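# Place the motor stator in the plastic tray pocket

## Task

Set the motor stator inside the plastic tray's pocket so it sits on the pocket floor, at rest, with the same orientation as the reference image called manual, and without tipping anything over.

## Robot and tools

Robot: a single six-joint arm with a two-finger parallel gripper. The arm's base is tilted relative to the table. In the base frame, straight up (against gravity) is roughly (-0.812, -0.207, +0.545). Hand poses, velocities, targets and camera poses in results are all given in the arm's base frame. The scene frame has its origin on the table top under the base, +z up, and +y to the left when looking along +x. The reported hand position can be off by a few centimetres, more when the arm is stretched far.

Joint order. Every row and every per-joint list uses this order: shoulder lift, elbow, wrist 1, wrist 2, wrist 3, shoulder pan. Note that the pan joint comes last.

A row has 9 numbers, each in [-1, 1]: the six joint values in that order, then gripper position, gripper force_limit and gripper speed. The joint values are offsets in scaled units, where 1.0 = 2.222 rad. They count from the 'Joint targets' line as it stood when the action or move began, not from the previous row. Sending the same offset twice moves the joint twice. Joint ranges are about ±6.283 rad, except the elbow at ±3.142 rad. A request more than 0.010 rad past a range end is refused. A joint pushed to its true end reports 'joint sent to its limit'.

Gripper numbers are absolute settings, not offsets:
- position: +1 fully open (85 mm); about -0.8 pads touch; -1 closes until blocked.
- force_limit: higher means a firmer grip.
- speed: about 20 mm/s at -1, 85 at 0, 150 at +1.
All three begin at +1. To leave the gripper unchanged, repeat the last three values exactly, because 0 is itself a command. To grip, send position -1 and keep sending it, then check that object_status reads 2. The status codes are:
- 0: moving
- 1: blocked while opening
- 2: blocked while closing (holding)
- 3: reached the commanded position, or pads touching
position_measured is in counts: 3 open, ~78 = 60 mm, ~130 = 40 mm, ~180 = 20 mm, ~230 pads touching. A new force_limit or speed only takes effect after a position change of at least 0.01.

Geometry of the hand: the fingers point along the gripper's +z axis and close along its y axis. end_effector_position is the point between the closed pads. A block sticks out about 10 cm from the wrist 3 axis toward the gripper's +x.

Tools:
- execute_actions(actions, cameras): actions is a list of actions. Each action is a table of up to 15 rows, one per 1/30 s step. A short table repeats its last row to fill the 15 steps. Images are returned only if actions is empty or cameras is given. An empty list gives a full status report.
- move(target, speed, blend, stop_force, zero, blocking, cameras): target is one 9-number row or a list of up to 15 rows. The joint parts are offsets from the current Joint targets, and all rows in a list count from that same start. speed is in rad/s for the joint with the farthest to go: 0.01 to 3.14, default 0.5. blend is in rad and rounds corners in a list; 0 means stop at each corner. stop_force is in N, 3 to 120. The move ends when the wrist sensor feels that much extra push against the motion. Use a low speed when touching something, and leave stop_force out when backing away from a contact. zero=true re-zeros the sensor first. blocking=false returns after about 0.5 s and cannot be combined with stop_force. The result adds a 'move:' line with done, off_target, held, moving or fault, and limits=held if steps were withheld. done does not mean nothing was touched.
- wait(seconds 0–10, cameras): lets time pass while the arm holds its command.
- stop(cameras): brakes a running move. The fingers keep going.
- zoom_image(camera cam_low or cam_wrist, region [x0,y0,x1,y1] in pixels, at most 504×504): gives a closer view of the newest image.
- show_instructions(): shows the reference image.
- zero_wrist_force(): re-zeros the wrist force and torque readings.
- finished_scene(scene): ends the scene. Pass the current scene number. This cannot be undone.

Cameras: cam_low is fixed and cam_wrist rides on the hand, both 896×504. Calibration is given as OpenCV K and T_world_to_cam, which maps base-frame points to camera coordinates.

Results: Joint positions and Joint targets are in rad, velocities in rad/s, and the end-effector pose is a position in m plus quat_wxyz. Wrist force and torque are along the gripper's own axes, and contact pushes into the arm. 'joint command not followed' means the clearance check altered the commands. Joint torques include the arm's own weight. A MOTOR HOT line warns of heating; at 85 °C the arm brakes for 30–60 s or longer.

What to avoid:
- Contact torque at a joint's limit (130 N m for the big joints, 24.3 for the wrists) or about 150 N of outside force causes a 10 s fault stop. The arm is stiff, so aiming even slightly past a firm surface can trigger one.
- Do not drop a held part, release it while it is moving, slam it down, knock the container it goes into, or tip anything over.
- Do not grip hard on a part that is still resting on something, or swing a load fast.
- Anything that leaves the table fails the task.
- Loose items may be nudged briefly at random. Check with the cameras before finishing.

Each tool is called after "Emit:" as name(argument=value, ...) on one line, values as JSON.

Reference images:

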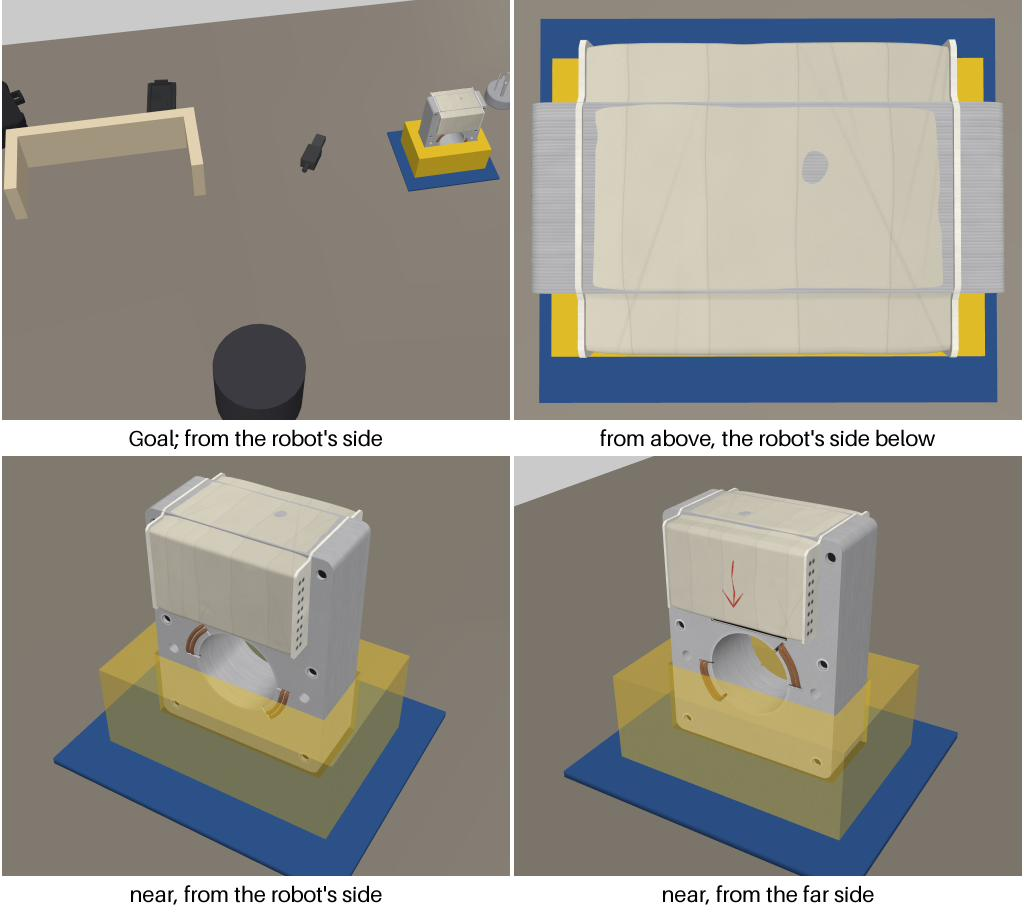

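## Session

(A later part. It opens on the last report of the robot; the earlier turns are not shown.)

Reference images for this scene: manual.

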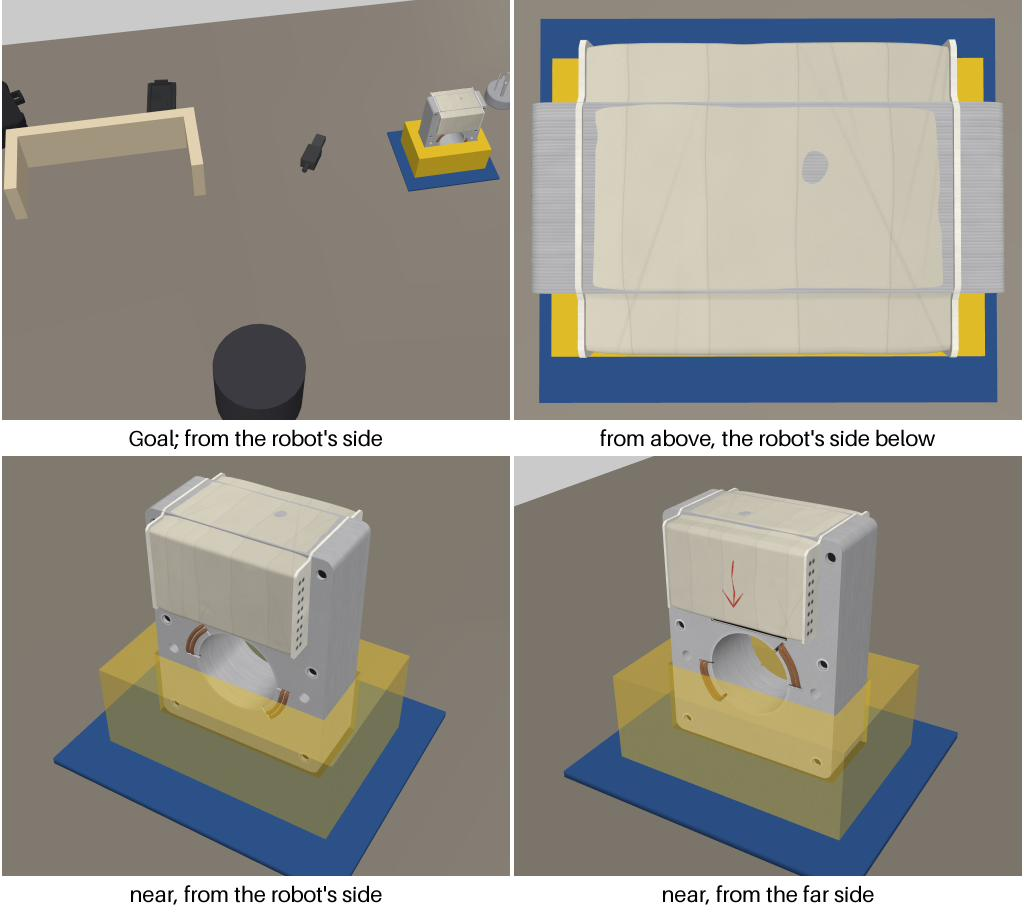

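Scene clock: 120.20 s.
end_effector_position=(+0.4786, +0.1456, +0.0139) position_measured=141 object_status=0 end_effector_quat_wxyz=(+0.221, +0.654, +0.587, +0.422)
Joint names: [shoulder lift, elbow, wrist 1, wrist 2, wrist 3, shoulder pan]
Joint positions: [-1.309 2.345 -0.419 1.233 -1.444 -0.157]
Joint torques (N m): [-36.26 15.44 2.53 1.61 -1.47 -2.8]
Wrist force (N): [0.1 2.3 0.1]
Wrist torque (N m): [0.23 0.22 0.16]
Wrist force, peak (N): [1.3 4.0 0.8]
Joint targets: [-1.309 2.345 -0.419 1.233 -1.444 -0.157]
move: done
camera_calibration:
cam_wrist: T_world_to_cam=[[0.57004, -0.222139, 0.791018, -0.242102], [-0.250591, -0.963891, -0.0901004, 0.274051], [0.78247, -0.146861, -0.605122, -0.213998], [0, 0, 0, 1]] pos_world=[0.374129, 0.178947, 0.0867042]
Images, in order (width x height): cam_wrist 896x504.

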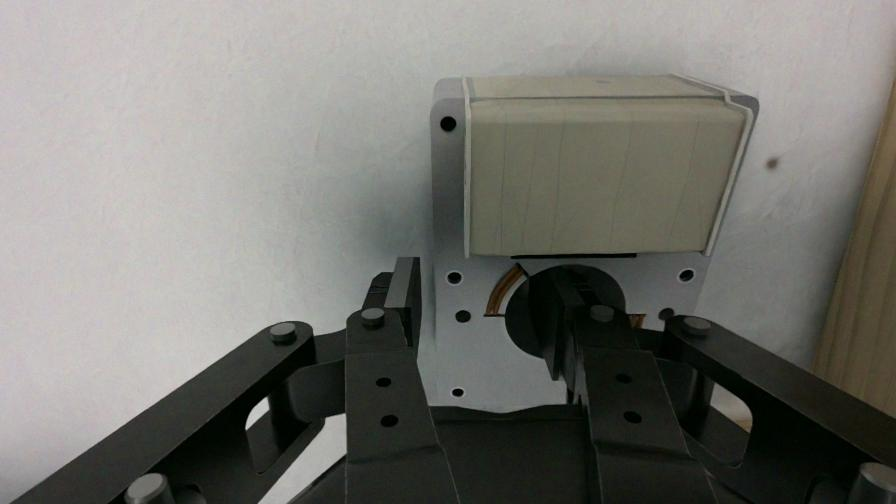

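Emit:
move(target=[[-0.0970,0.0563,0.0518,-0.0396,-0.0311,-0.0486,-0.1,-1,-1],[0.0171,-0.1571,0.2511,0.4307,0.2007,0.2700,1,-1,1]], speed=[0.3,0.7], blend=[0.04,0], cameras=["cam_wrist","cam_low"])

Scene clock: 141.80 s.
end_effector_position=(+0.4398, +0.1913, +0.0844) position_measured=3 object_status=0 end_effector_quat_wxyz=(+0.365, +0.741, +0.510, +0.239)
Joint names: [shoulder lift, elbow, wrist 1, wrist 2, wrist 3, shoulder pan]
Joint positions: [-1.271 1.996 0.139 2.19 -0.998 0.443]
Joint torques (N m): [-47.1 3.51 4.16 2.83 1.16 27.45]
Wrist force (N): [0.0 2.2 0.2]
Wrist torque (N m): [0.31 0.36 0.44]
Wrist force, peak (N): [1.1 2.5 -0.9]
Joint targets: [-1.271 1.996 0.139 2.190 -0.998 0.443]
move: done
camera_calibration:
cam_wrist: T_world_to_cam=[[0.568617, -0.213839, 0.794322, -0.266825], [-0.605267, -0.762683, 0.22796, 0.405411], [0.557069, -0.610399, -0.563105, 0.0500082], [0, 0, 0, 1]] pos_world=[0.369245, 0.282667, 0.147687]

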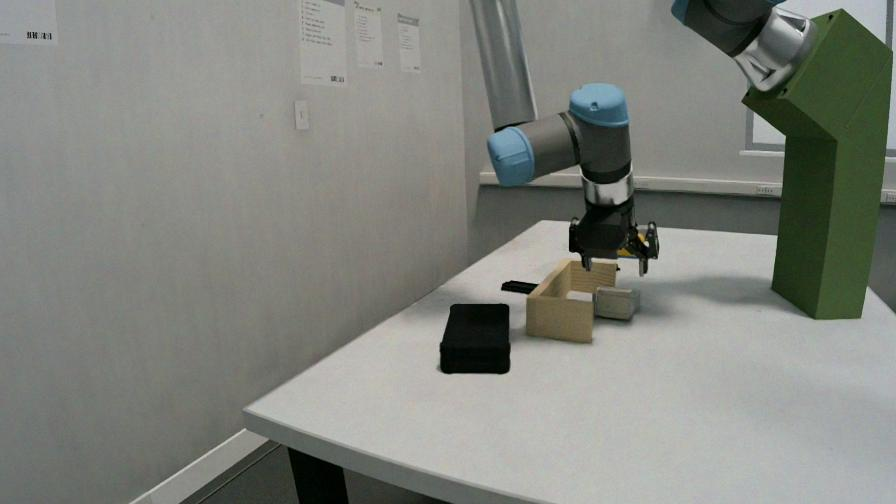

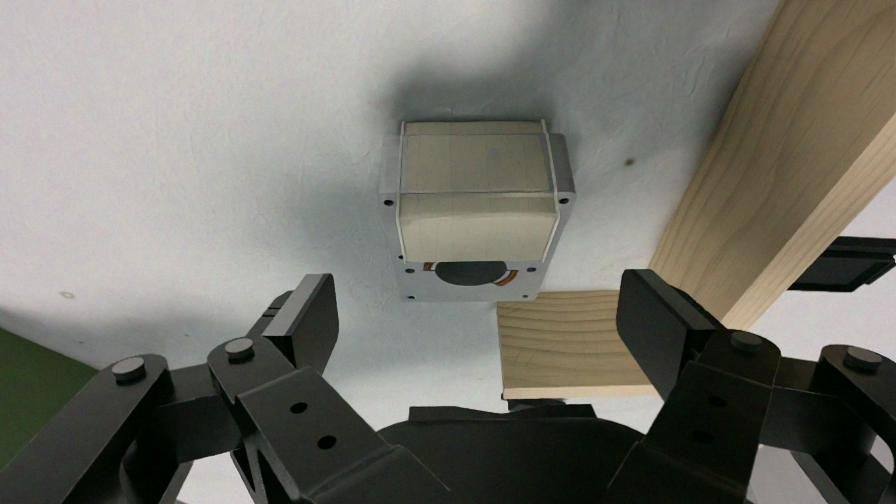

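Emit:
move(target=[0.0567,-0.0153,-0.0684,-0.0374,-0.0486,-0.0549,1,-1,1], speed=0.09, stop_force=12, cameras=["cam_wrist"])

Scene clock: 146.60 s.
end_effector_position=(+0.4981, +0.1680, +0.0352) position_measured=3 object_status=3 end_effector_quat_wxyz=(+0.365, +0.741, +0.511, +0.239)
Joint names: [shoulder lift, elbow, wrist 1, wrist 2, wrist 3, shoulder pan]
Joint positions: [-1.145 1.962 -0.013 2.107 -1.106 0.321]
Joint torques (N m): [-47.16 15.74 5.58 2.9 1.79 24.68]
Wrist force (N): [0.0 1.9 0.4]
Wrist torque (N m): [0.26 0.34 0.40]
Wrist force, peak (N): [0.1 2.5 0.1]
Joint targets: [-1.145 1.962 -0.013 2.107 -1.106 0.321]
move: done
camera_calibration:
cam_wrist: T_world_to_cam=[[0.56835, -0.214173, 0.794423, -0.265671], [-0.604788, -0.763387, 0.226874, 0.434015], [0.557862, -0.609401, -0.5634, -0.0250361], [0, 0, 0, 1]] pos_world=[0.427447, 0.259165, 0.098483]
Images, in order (width x height): cam_wrist 896x504.

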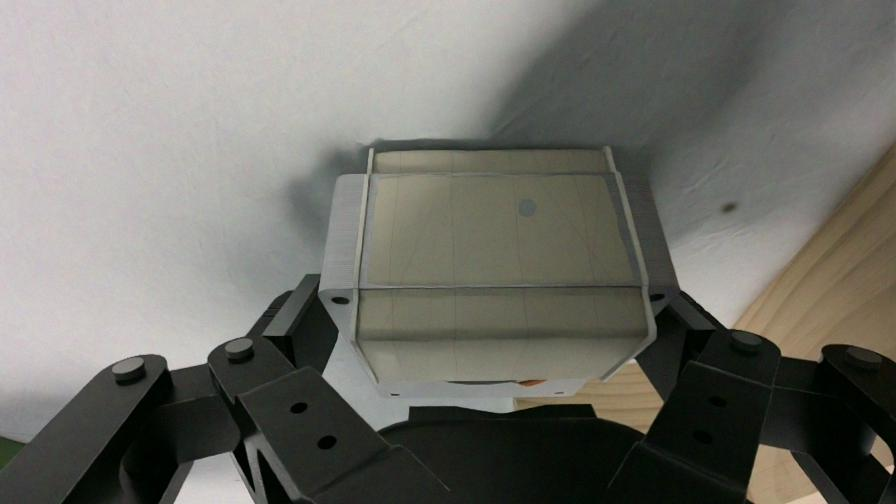

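Emit:
move(target=[0,0,0,0,0,0,-1,0.1,-1])

Emit:
wait(seconds=0.4, cameras=["cam_wrist"])

Scene clock: 148.33 s.
end_effector_position=(+0.4981, +0.1680, +0.0352) position_measured=39 object_status=0 end_effector_quat_wxyz=(+0.365, +0.741, +0.511, +0.239)
Joint names: [shoulder lift, elbow, wrist 1, wrist 2, wrist 3, shoulder pan]
Joint positions: [-1.145 1.962 -0.013 2.107 -1.106 0.321]
Joint torques (N m): [-37.23 14.04 2.91 0.46 1.51 18.73]
Wrist force (N): [-6.9 4.0 -24.7]
Wrist torque (N m): [-0.33 0.58 0.60]
Wrist force, peak (N): [-6.8 4.1 -24.8]
Joint targets: [-1.145 1.962 -0.013 2.107 -1.106 0.321]
move: done

Scene clock: 148.73 s.
end_effector_position=(+0.4981, +0.1680, +0.0352) position_measured=39 object_status=2 end_effector_quat_wxyz=(+0.365, +0.741, +0.511, +0.239)
Joint names: [shoulder lift, elbow, wrist 1, wrist 2, wrist 3, shoulder pan]
Joint positions: [-1.145 1.962 -0.013 2.107 -1.106 0.321]
Joint torques (N m): [-30.9 10.63 0.55 -1.24 1.22 14.27]
Wrist force (N): [-6.9 4.0 -24.9]
Wrist torque (N m): [-0.32 0.57 0.59]
Wrist force, peak (N): [-6.9 4.3 -24.9]
Joint targets: [-1.145 1.962 -0.013 2.107 -1.106 0.321]
Tool commands: gripper/position=-1.0 gripper/force_limit=+0.1 gripper/speed=-1.0
wait: 0.40 s; at rest by 0.17 s
camera_calibration:
cam_wrist: T_world_to_cam=[[0.568341, -0.214081, 0.794454, -0.265616], [-0.604767, -0.763386, 0.226932, 0.434015], [0.557894, -0.609434, -0.563333, -0.0249309], [0, 0, 0, 1]] pos_world=[0.427347, 0.259264, 0.0984831]
Images, in order (width x height): cam_wrist 896x504.

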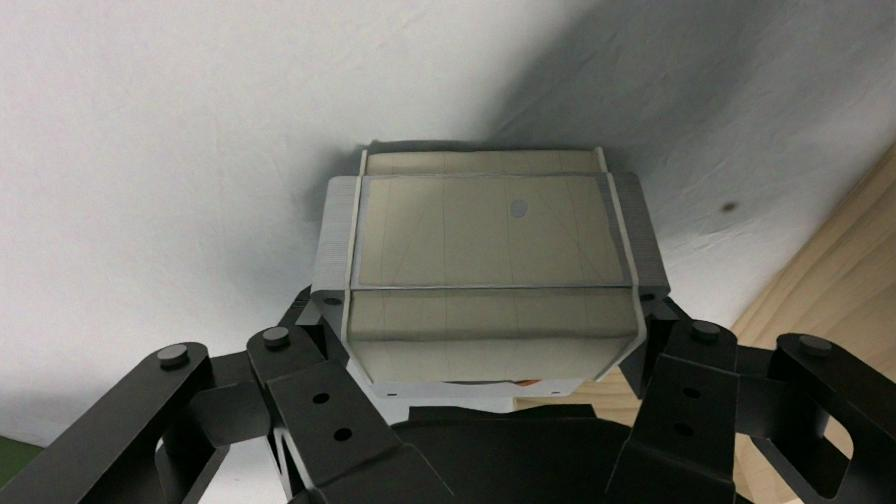

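Emit:
move(target=[-0.0545,0.0725,-0.0081,0.0149,0.0185,0.0216,-1,0.1,-1], speed=0.12, cameras=["cam_wrist","cam_low"])

Scene clock: 151.53 s.
end_effector_position=(+0.4288, +0.1605, +0.0447) position_measured=39 object_status=2 end_effector_quat_wxyz=(+0.365, +0.741, +0.511, +0.239)
Joint names: [shoulder lift, elbow, wrist 1, wrist 2, wrist 3, shoulder pan]
Joint positions: [-1.266 2.123 -0.031 2.14 -1.065 0.369]
Joint torques (N m): [-26.94 1.97 3.67 0.63 -1.03 3.6]
Wrist force (N): [6.3 2.3 9.8]
Wrist torque (N m): [0.32 0.24 0.28]
Wrist force, peak (N): [-6.8 4.0 -25.0]
Joint targets: [-1.266 2.123 -0.031 2.140 -1.065 0.369]
move: done
camera_calibration:
cam_wrist: T_world_to_cam=[[0.568349, -0.214089, 0.794447, -0.235439], [-0.604886, -0.763257, 0.227053, 0.384281], [0.557757, -0.609594, -0.563295, 0.0145421], [0, 0, 0, 1]] pos_world=[0.358147, 0.251765, 0.107984]

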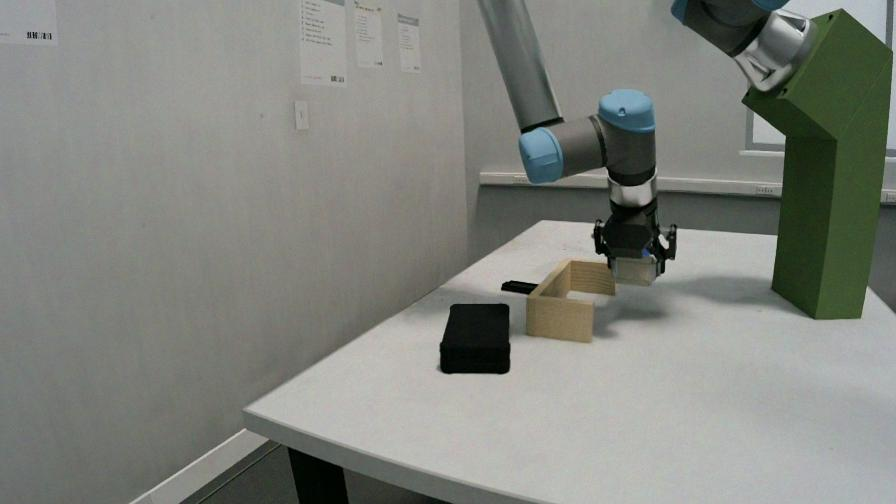

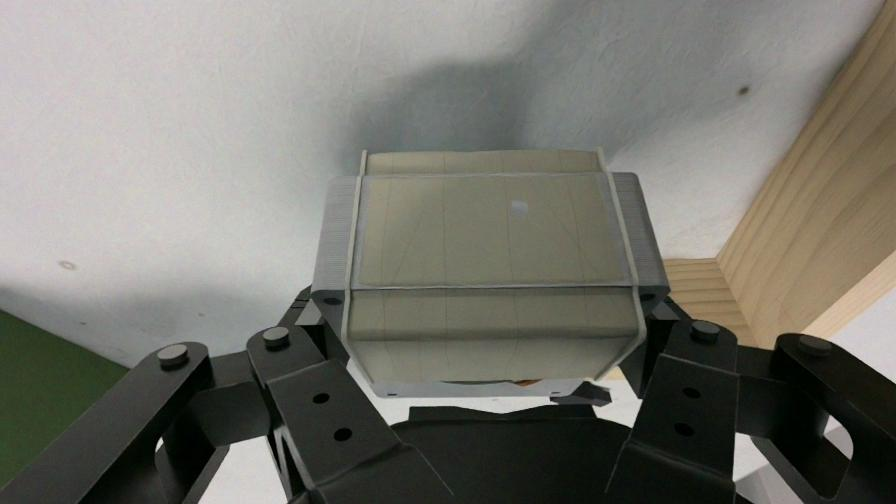

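Emit:
move(target=[[-0.0639,0.1463,-0.1539,-0.2624,-0.2435,-0.3492,-1,0.1,-1],[-0.1116,0.1674,-0.1355,-0.8231,-0.0590,-0.7291,-1,0.1,-1]], speed=0.6, blend=[0.1,0], cameras=["cam_wrist"])

Scene clock: 156.40 s.
end_effector_position=(+0.4358, -0.1134, +0.1339) position_measured=39 object_status=2 end_effector_quat_wxyz=(+0.158, +0.731, +0.242, +0.618)
Joint names: [shoulder lift, elbow, wrist 1, wrist 2, wrist 3, shoulder pan]
Joint positions: [-1.514 2.495 -0.332 0.311 -1.196 -1.251]
Joint torques (N m): [0.25 -12.22 0.03 -2.36 -0.68 -16.28]
Wrist force (N): [-2.0 -1.2 9.4]
Wrist torque (N m): [0.40 0.02 0.27]
Wrist force, peak (N): [9.7 2.2 7.8]
Joint targets: [-1.514 2.495 -0.332 0.311 -1.196 -1.251]
move: done
camera_calibration:
cam_wrist: T_world_to_cam=[[0.142271, -0.837091, 0.528241, -0.218249], [-0.459456, -0.528542, -0.713823, 0.248343], [0.876732, -0.141147, -0.459802, -0.20581], [0, 0, 0, 1]] pos_world=[0.325593, -0.0804838, 0.197929]
Images, in order (width x height): cam_wrist 896x504.

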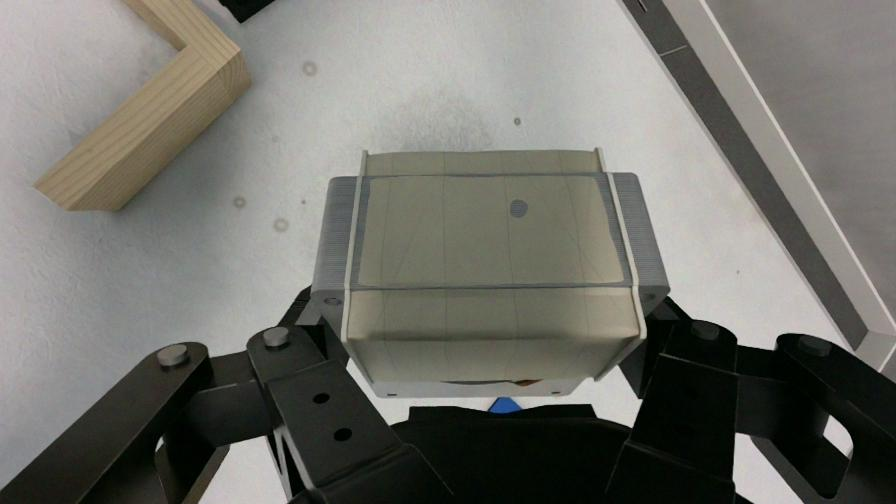

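Emit:
move(target=[0.6778,-0.5801,0.4514,-0.2786,-0.1805,-0.1103,-1,0.1,-1], speed=0.6, cameras=["cam_wrist","cam_low"])

Scene clock: 165.20 s.
end_effector_position=(+0.4141, -0.4657, -0.0957) position_measured=39 object_status=2 end_effector_quat_wxyz=(-0.107, +0.589, -0.090, +0.796)
Joint names: [shoulder lift, elbow, wrist 1, wrist 2, wrist 3, shoulder pan]
Joint positions: [-0.008 1.206 0.671 -0.308 -1.597 -1.496]
Joint torques (N m): [-23.41 -11.87 1.25 -3.64 1.34 -40.85]
Wrist force (N): [-8.8 1.3 6.4]
Wrist torque (N m): [0.18 -0.01 -0.04]
Wrist force, peak (N): [-12.1 3.8 4.0]
Joint targets: [-0.008 1.206 0.671 -0.308 -1.597 -1.496]
move: done
camera_calibration:
cam_wrist: T_world_to_cam=[[0.0512927, -0.958688, -0.279798, -0.485139], [-0.0748347, 0.27569, -0.958329, 0.0801842], [0.995876, 0.0700939, -0.0576022, -0.254566], [0, 0, 0, 1]] pos_world=[0.284401, -0.469359, -0.0735616]

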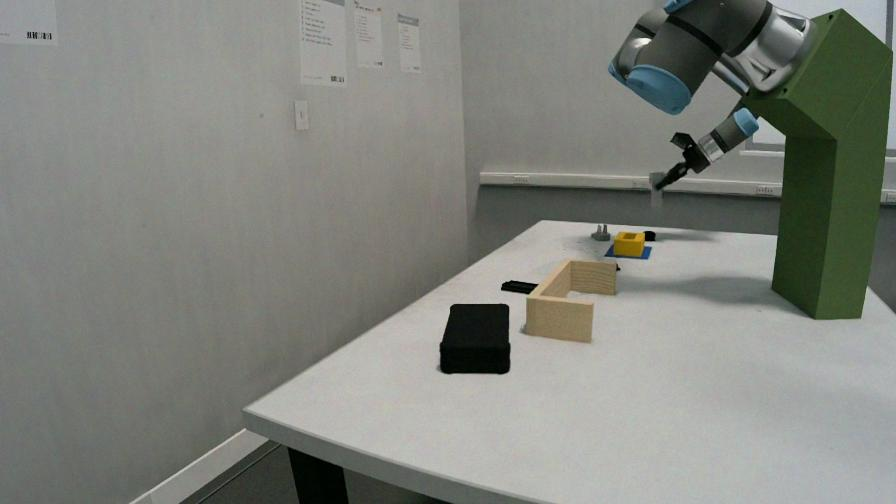

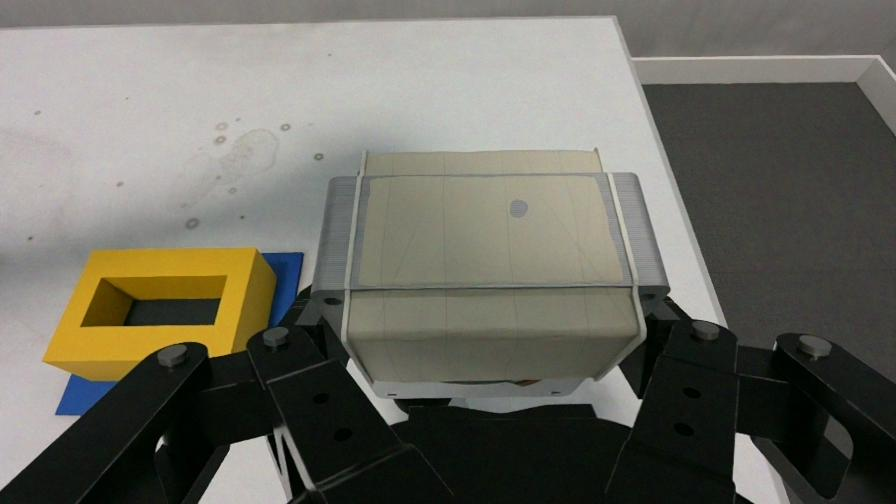

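Emit:
zoom_image(camera="cam_wrist", region=[300, 140, 690, 420])

Emit:
zoom_image(camera="cam_low", region=[580, 160, 690, 270])

Scaled by 1.292.

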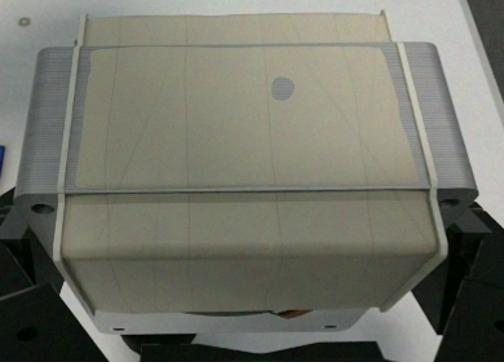

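Scaled by 4.582.

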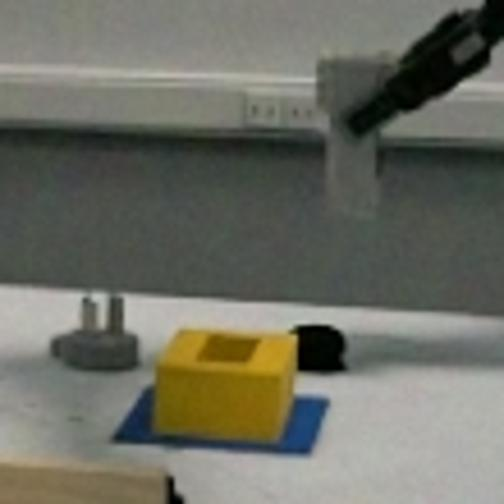

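Emit:
move(target=[-0.0681,0.2416,0.0323,-0.0452,-0.2188,0.0881,-1,0.1,-1], speed=0.4, cameras=["cam_low","cam_wrist"])

Scene clock: 184.70 s.
end_effector_position=(+0.4659, -0.2984, -0.0197) position_measured=39 object_status=2 end_effector_quat_wxyz=(-0.107, +0.589, -0.090, +0.796)
Joint names: [shoulder lift, elbow, wrist 1, wrist 2, wrist 3, shoulder pan]
Joint positions: [-0.159 1.742 0.743 -0.409 -2.083 -1.3]
Joint torques (N m): [-14.51 5.14 -2.23 -1.86 -0.59 -52.36]
Wrist force (N): [-9.0 1.5 6.2]
Wrist torque (N m): [0.20 0.03 -0.05]
Wrist force, peak (N): [-9.0 -1.5 7.3]
Joint targets: [-0.159 1.743 0.743 -0.409 -2.083 -1.300]
move: done
camera_calibration:
cam_wrist: T_world_to_cam=[[0.0517632, -0.958521, -0.280282, -0.30622], [-0.0756385, 0.276089, -0.958151, 0.111259], [0.995791, 0.070797, -0.0582098, -0.313249], [0, 0, 0, 1]] pos_world=[0.336196, -0.302058, 0.00254079]

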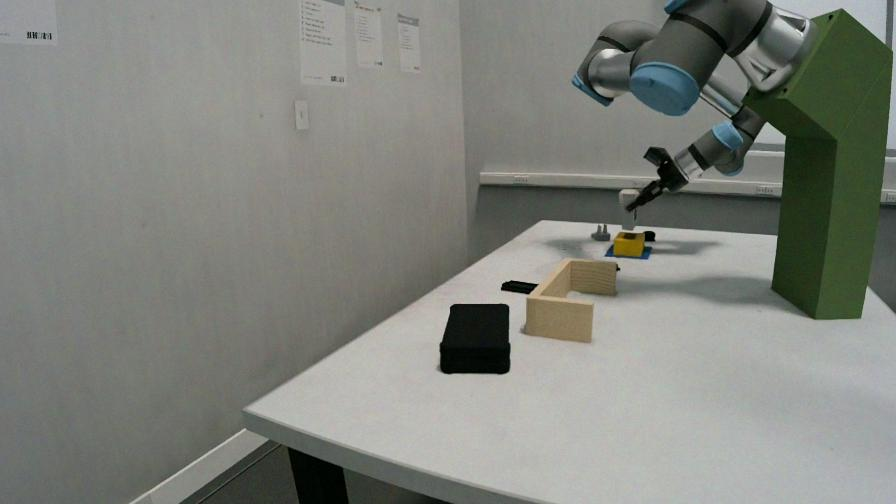

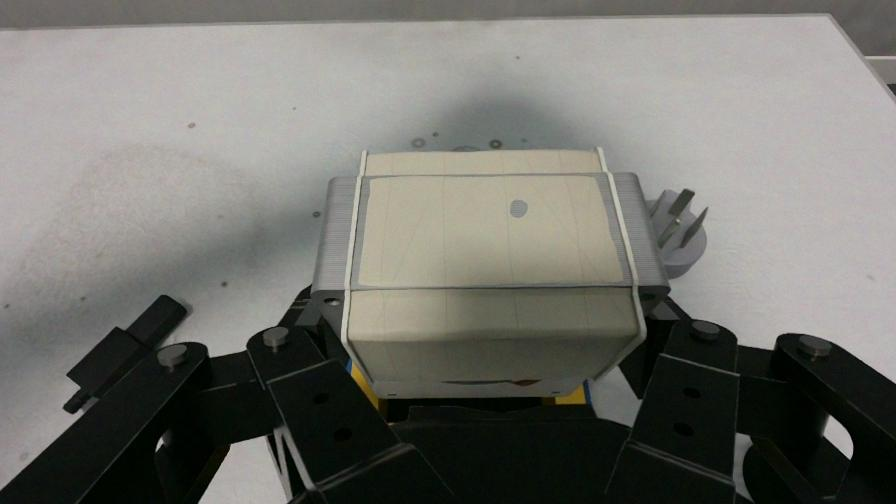

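Emit:
zoom_image(camera="cam_low", region=[580, 170, 690, 270])

Emit:
zoom_image(camera="cam_wrist", region=[280, 120, 700, 420])

Scaled by 4.582.

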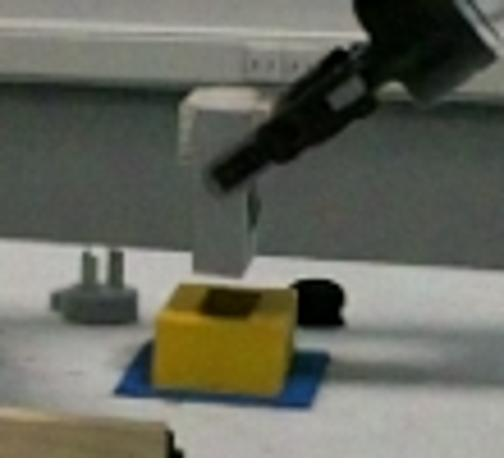

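Scaled by 1.200.

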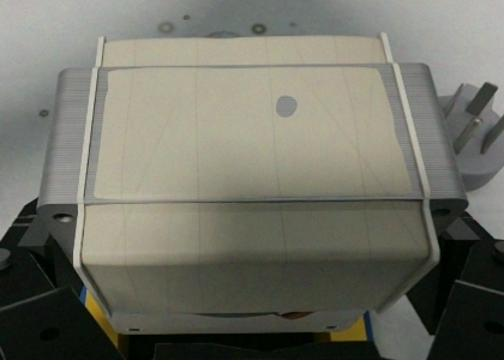

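Emit:
zoom_image(camera="cam_low", region=[608, 212, 656, 260])

Scaled by 10.500.

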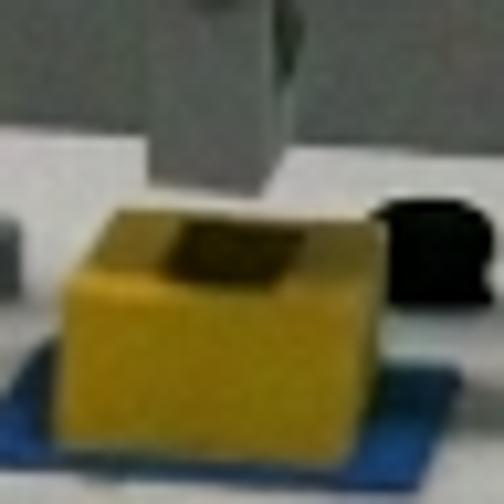

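Emit:
zoom_image(camera="cam_wrist", region=[320, 330, 660, 440])

Scaled by 1.482.

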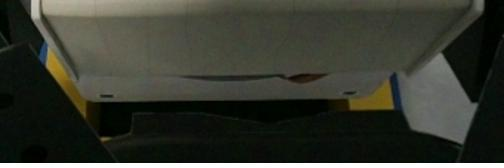

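Emit:
zoom_image(camera="cam_wrist", region=[340, 360, 480, 430])

Emit:
zoom_image(camera="cam_wrist", region=[480, 360, 620, 430])

Scaled by 3.600.

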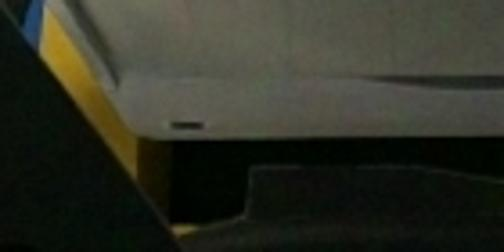

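Scaled by 3.600.

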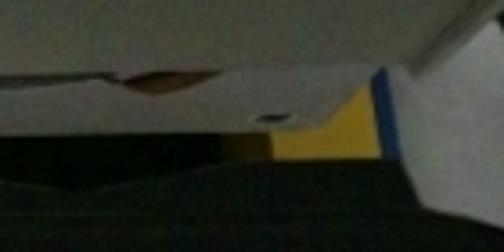

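Emit:
move(target=[0.01283,-0.00959,0.01463,-0.00779,-0.01949,0.01114,-1,0.1,-1], speed=0.06, stop_force=12, cameras=["cam_low","cam_wrist"])

Emit:
zoom_image(camera="cam_low", region=[608, 212, 656, 260])

Emit:
zoom_image(camera="cam_wrist", region=[340, 360, 480, 430])

Emit:
zoom_image(camera="cam_wrist", region=[480, 360, 620, 430])

Scene clock: 206.90 s.
end_effector_position=(+0.4735, -0.2944, -0.0288) position_measured=39 object_status=2 end_effector_quat_wxyz=(-0.107, +0.589, -0.090, +0.796)
Joint names: [shoulder lift, elbow, wrist 1, wrist 2, wrist 3, shoulder pan]
Joint positions: [-0.13 1.721 0.775 -0.426 -2.127 -1.275]
Joint torques (N m): [-37.22 10.64 -2.19 -1.85 1.71 -52.5]
Wrist force (N): [-9.1 1.5 6.3]
Wrist torque (N m): [0.20 0.04 0.07]
Wrist force, peak (N): [-9.6 1.6 6.5]
Joint targets: [-0.130 1.721 0.775 -0.426 -2.127 -1.275]
move: done
camera_calibration:
cam_wrist: T_world_to_cam=[[0.0517554, -0.958493, -0.28038, -0.305319], [-0.0756453, 0.276187, -0.958122, 0.102042], [0.995791, 0.0707974, -0.0582113, -0.321629], [0, 0, 0, 1]] pos_world=[0.343796, -0.298058, -0.00655886]

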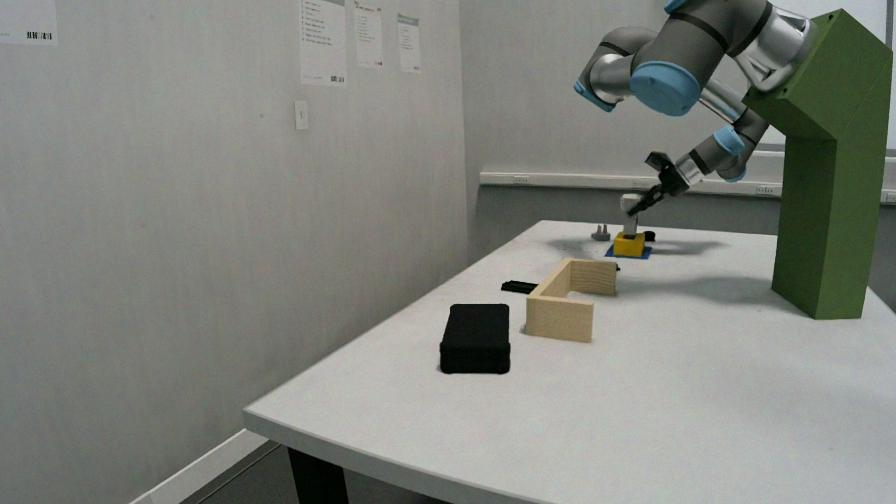

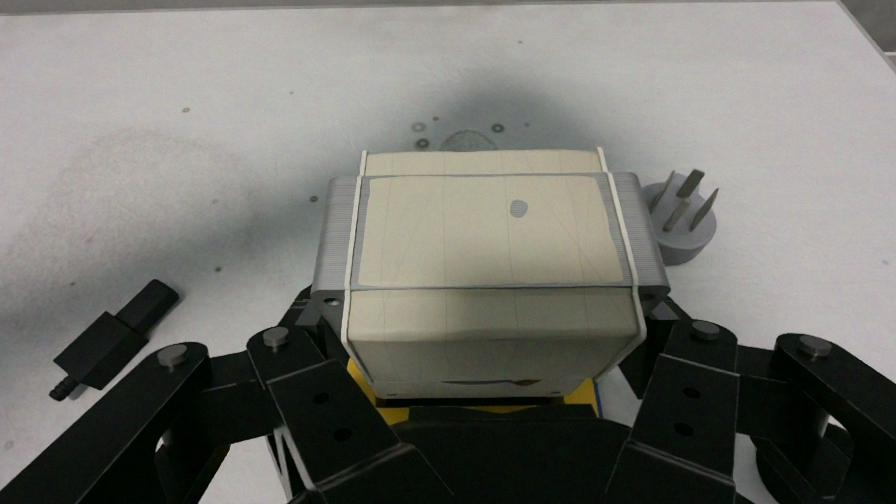

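Scaled by 10.500.

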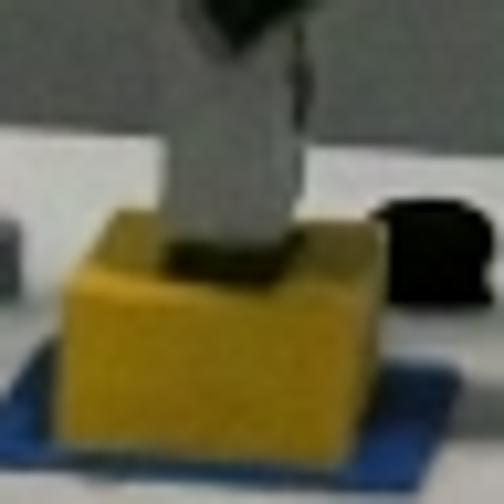

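Scaled by 3.600.

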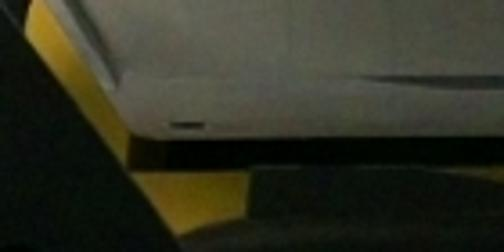

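Scaled by 3.600.

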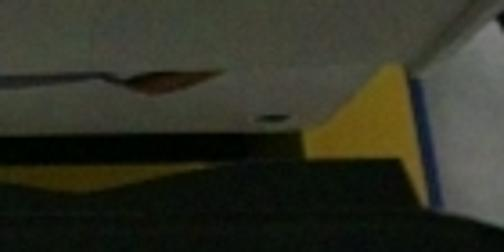

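Emit:
move(target=[0.00635,-0.00667,0.01466,-0.00663,-0.01607,0.00929,-1,0.1,-1], speed=0.04, stop_force=10, cameras=["cam_low","cam_wrist"])

Emit:
zoom_image(camera="cam_low", region=[608, 212, 656, 260])

Emit:
zoom_image(camera="cam_wrist", region=[340, 360, 480, 430])

Emit:
zoom_image(camera="cam_wrist", region=[480, 360, 620, 430])

Scene clock: 213.63 s.
end_effector_position=(+0.4805, -0.2929, -0.0327) position_measured=39 object_status=2 end_effector_quat_wxyz=(-0.107, +0.589, -0.090, +0.796)
Joint names: [shoulder lift, elbow, wrist 1, wrist 2, wrist 3, shoulder pan]
Joint positions: [-0.116 1.706 0.808 -0.441 -2.162 -1.255]
Joint torques (N m): [-37.38 10.26 -2.45 -1.89 1.81 -53.39]
Wrist force (N): [-9.2 1.5 6.3]
Wrist torque (N m): [0.21 0.05 0.11]
Wrist force, peak (N): [-9.5 1.5 6.5]
Joint targets: [-0.116 1.706 0.808 -0.441 -2.162 -1.255]
move: done
camera_calibration:
cam_wrist: T_world_to_cam=[[0.0512578, -0.958719, -0.279697, -0.305128], [-0.0760631, 0.275504, -0.958286, 0.0983343], [0.995785, 0.0703943, -0.0588014, -0.329063], [0, 0, 0, 1]] pos_world=[0.350796, -0.29646, -0.0104607]

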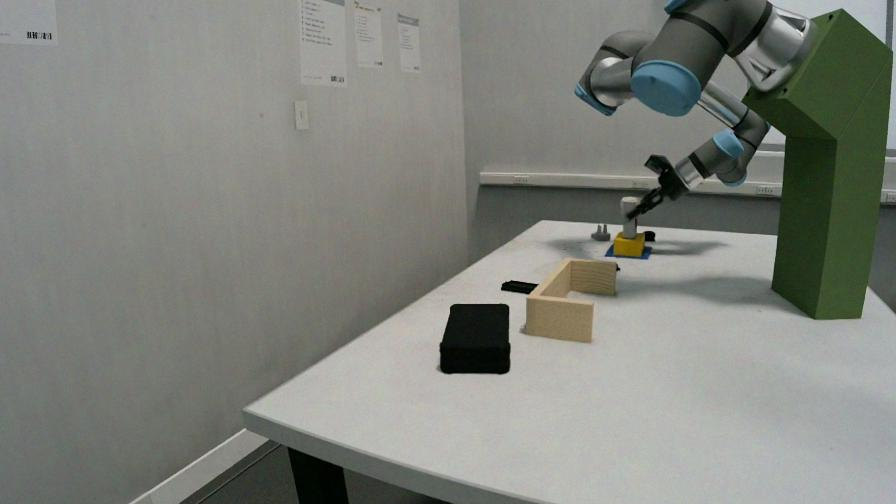

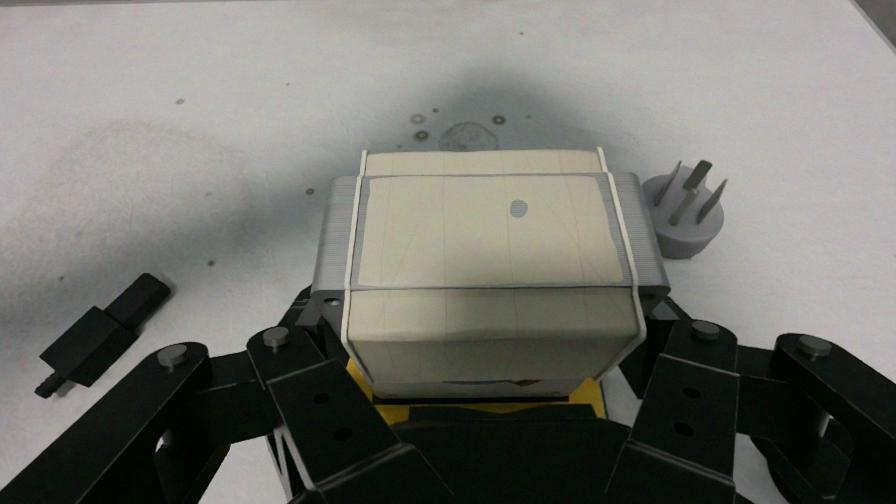

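Scaled by 10.500.

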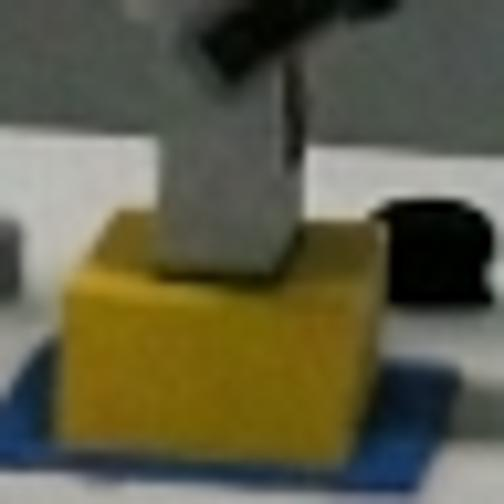

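Scaled by 3.600.

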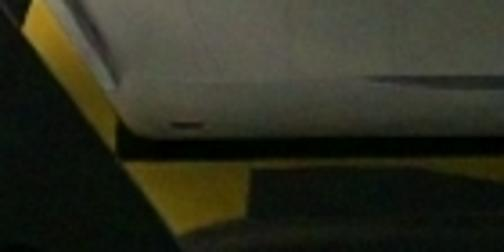

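Scaled by 3.600.

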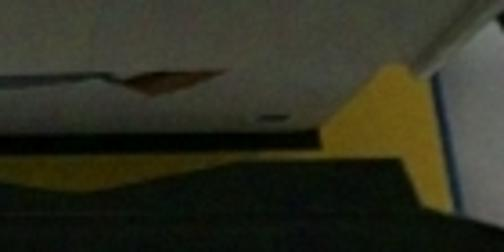

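Emit:
move(target=[[0.000375,0.000979,-0.00177,0.000192,0.000464,-0.000268,-1,0.1,-1],[0.005553,-0.004115,0.008298,-0.0045,-0.010906,0.006308,-1,0.1,-1]], speed=0.02, stop_force=8, cameras=["cam_low","cam_wrist"])

Emit:
zoom_image(camera="cam_low", region=[608, 212, 656, 260])

Emit:
zoom_image(camera="cam_wrist", region=[340, 360, 480, 430])

Emit:
zoom_image(camera="cam_wrist", region=[480, 360, 620, 430])

Scene clock: 218.27 s.
end_effector_position=(+0.4850, -0.2905, -0.0367) position_measured=39 object_status=2 end_effector_quat_wxyz=(-0.107, +0.590, -0.090, +0.795)
Joint names: [shoulder lift, elbow, wrist 1, wrist 2, wrist 3, shoulder pan]
Joint positions: [-0.104 1.697 0.826 -0.451 -2.187 -1.241]
Joint torques (N m): [-29.44 6.44 -2.33 -2.76 1.19 -49.64]
Wrist force (N): [-9.3 1.4 6.5]
Wrist torque (N m): [0.18 0.07 0.13]
Wrist force, peak (N): [-9.5 1.5 6.6]
Joint targets: [-0.104 1.697 0.826 -0.451 -2.187 -1.241]
move: done
camera_calibration:
cam_wrist: T_world_to_cam=[[0.0506539, -0.958867, -0.279299, -0.303849], [-0.0767877, 0.275091, -0.958347, 0.0944811], [0.99576, 0.0699907, -0.0596947, -0.334065], [0, 0, 0, 1]] pos_world=[0.355295, -0.293961, -0.0142612]

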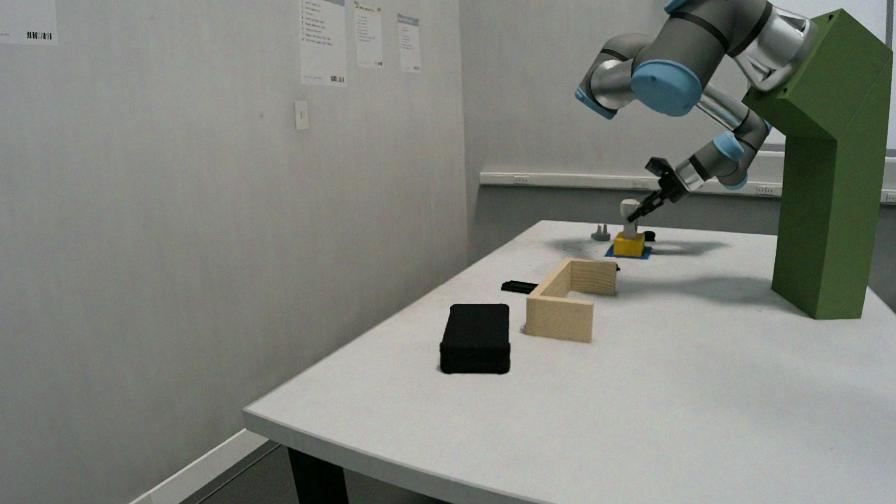

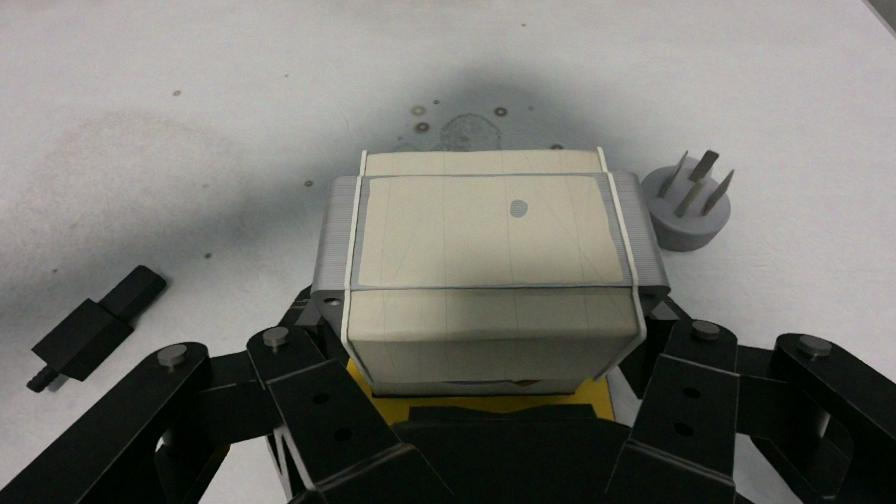

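Scaled by 10.500.

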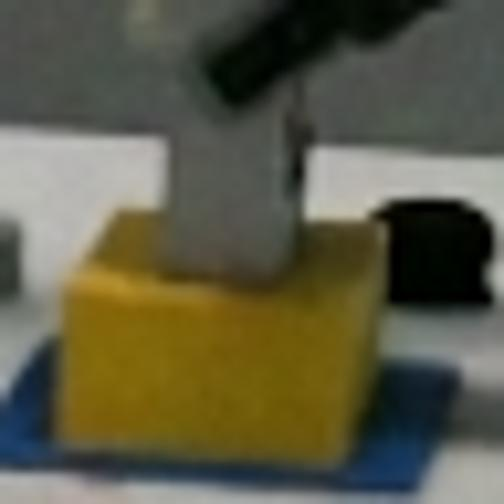

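Scaled by 3.600.

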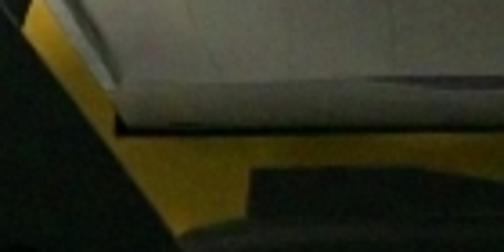

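Scaled by 3.600.

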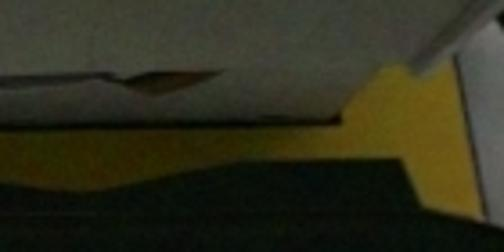

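Emit:
move(target=[0.00634,-0.007017,0.012678,-0.006556,-0.013334,0.008763,-1,0.1,-1], speed=0.025, stop_force=10, cameras=["cam_low","cam_wrist"])

Emit:
zoom_image(camera="cam_wrist", region=[340, 360, 480, 430])

Emit:
zoom_image(camera="cam_wrist", region=[480, 360, 620, 430])

Scene clock: 225.83 s.
end_effector_position=(+0.4916, -0.2888, -0.0411) position_measured=39 object_status=2 end_effector_quat_wxyz=(-0.106, +0.590, -0.090, +0.795)
Joint names: [shoulder lift, elbow, wrist 1, wrist 2, wrist 3, shoulder pan]
Joint positions: [-0.09 1.682 0.854 -0.465 -2.216 -1.221]
Joint torques (N m): [-31.91 10.41 -2.78 -1.73 1.62 -52.45]
Wrist force (N): [-9.3 1.6 6.5]
Wrist torque (N m): [0.21 0.07 0.13]
Wrist force, peak (N): [-9.4 1.7 6.8]
Joint targets: [-0.090 1.682 0.854 -0.465 -2.216 -1.221]
move: done
camera_calibration:
cam_wrist: T_world_to_cam=[[0.0504245, -0.958903, -0.279218, -0.303681], [-0.0772329, 0.274993, -0.958339, 0.090532], [0.995737, 0.0698886, -0.0601925, -0.341042], [0, 0, 0, 1]] pos_world=[0.361894, -0.292261, -0.018561]

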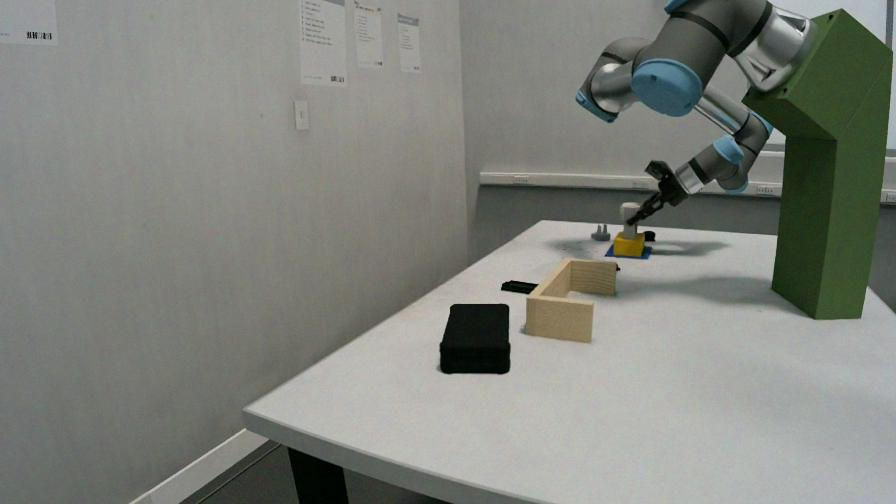

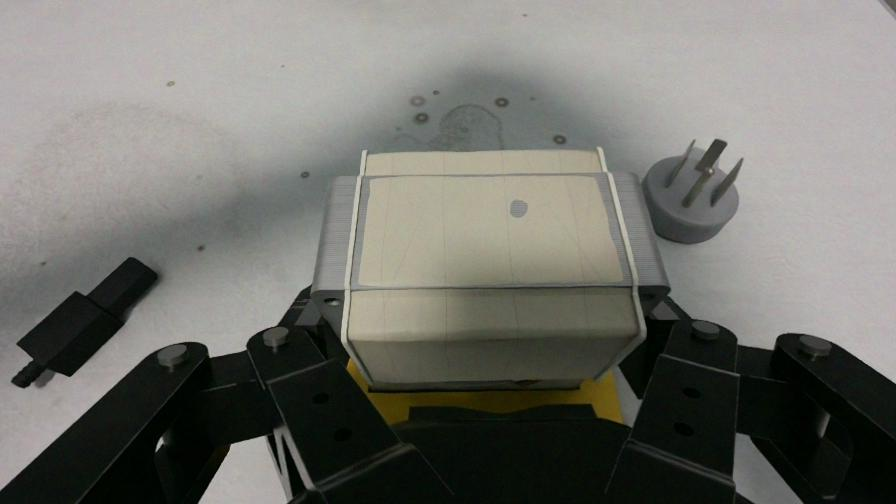

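Scaled by 3.600.

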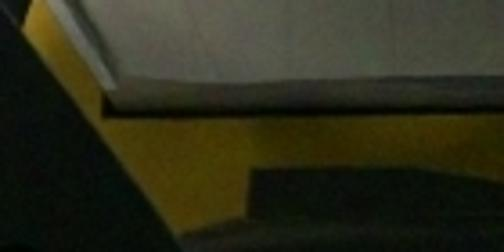

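Scaled by 3.600.

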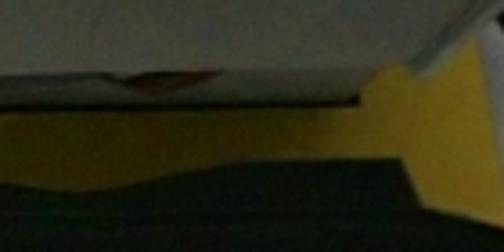

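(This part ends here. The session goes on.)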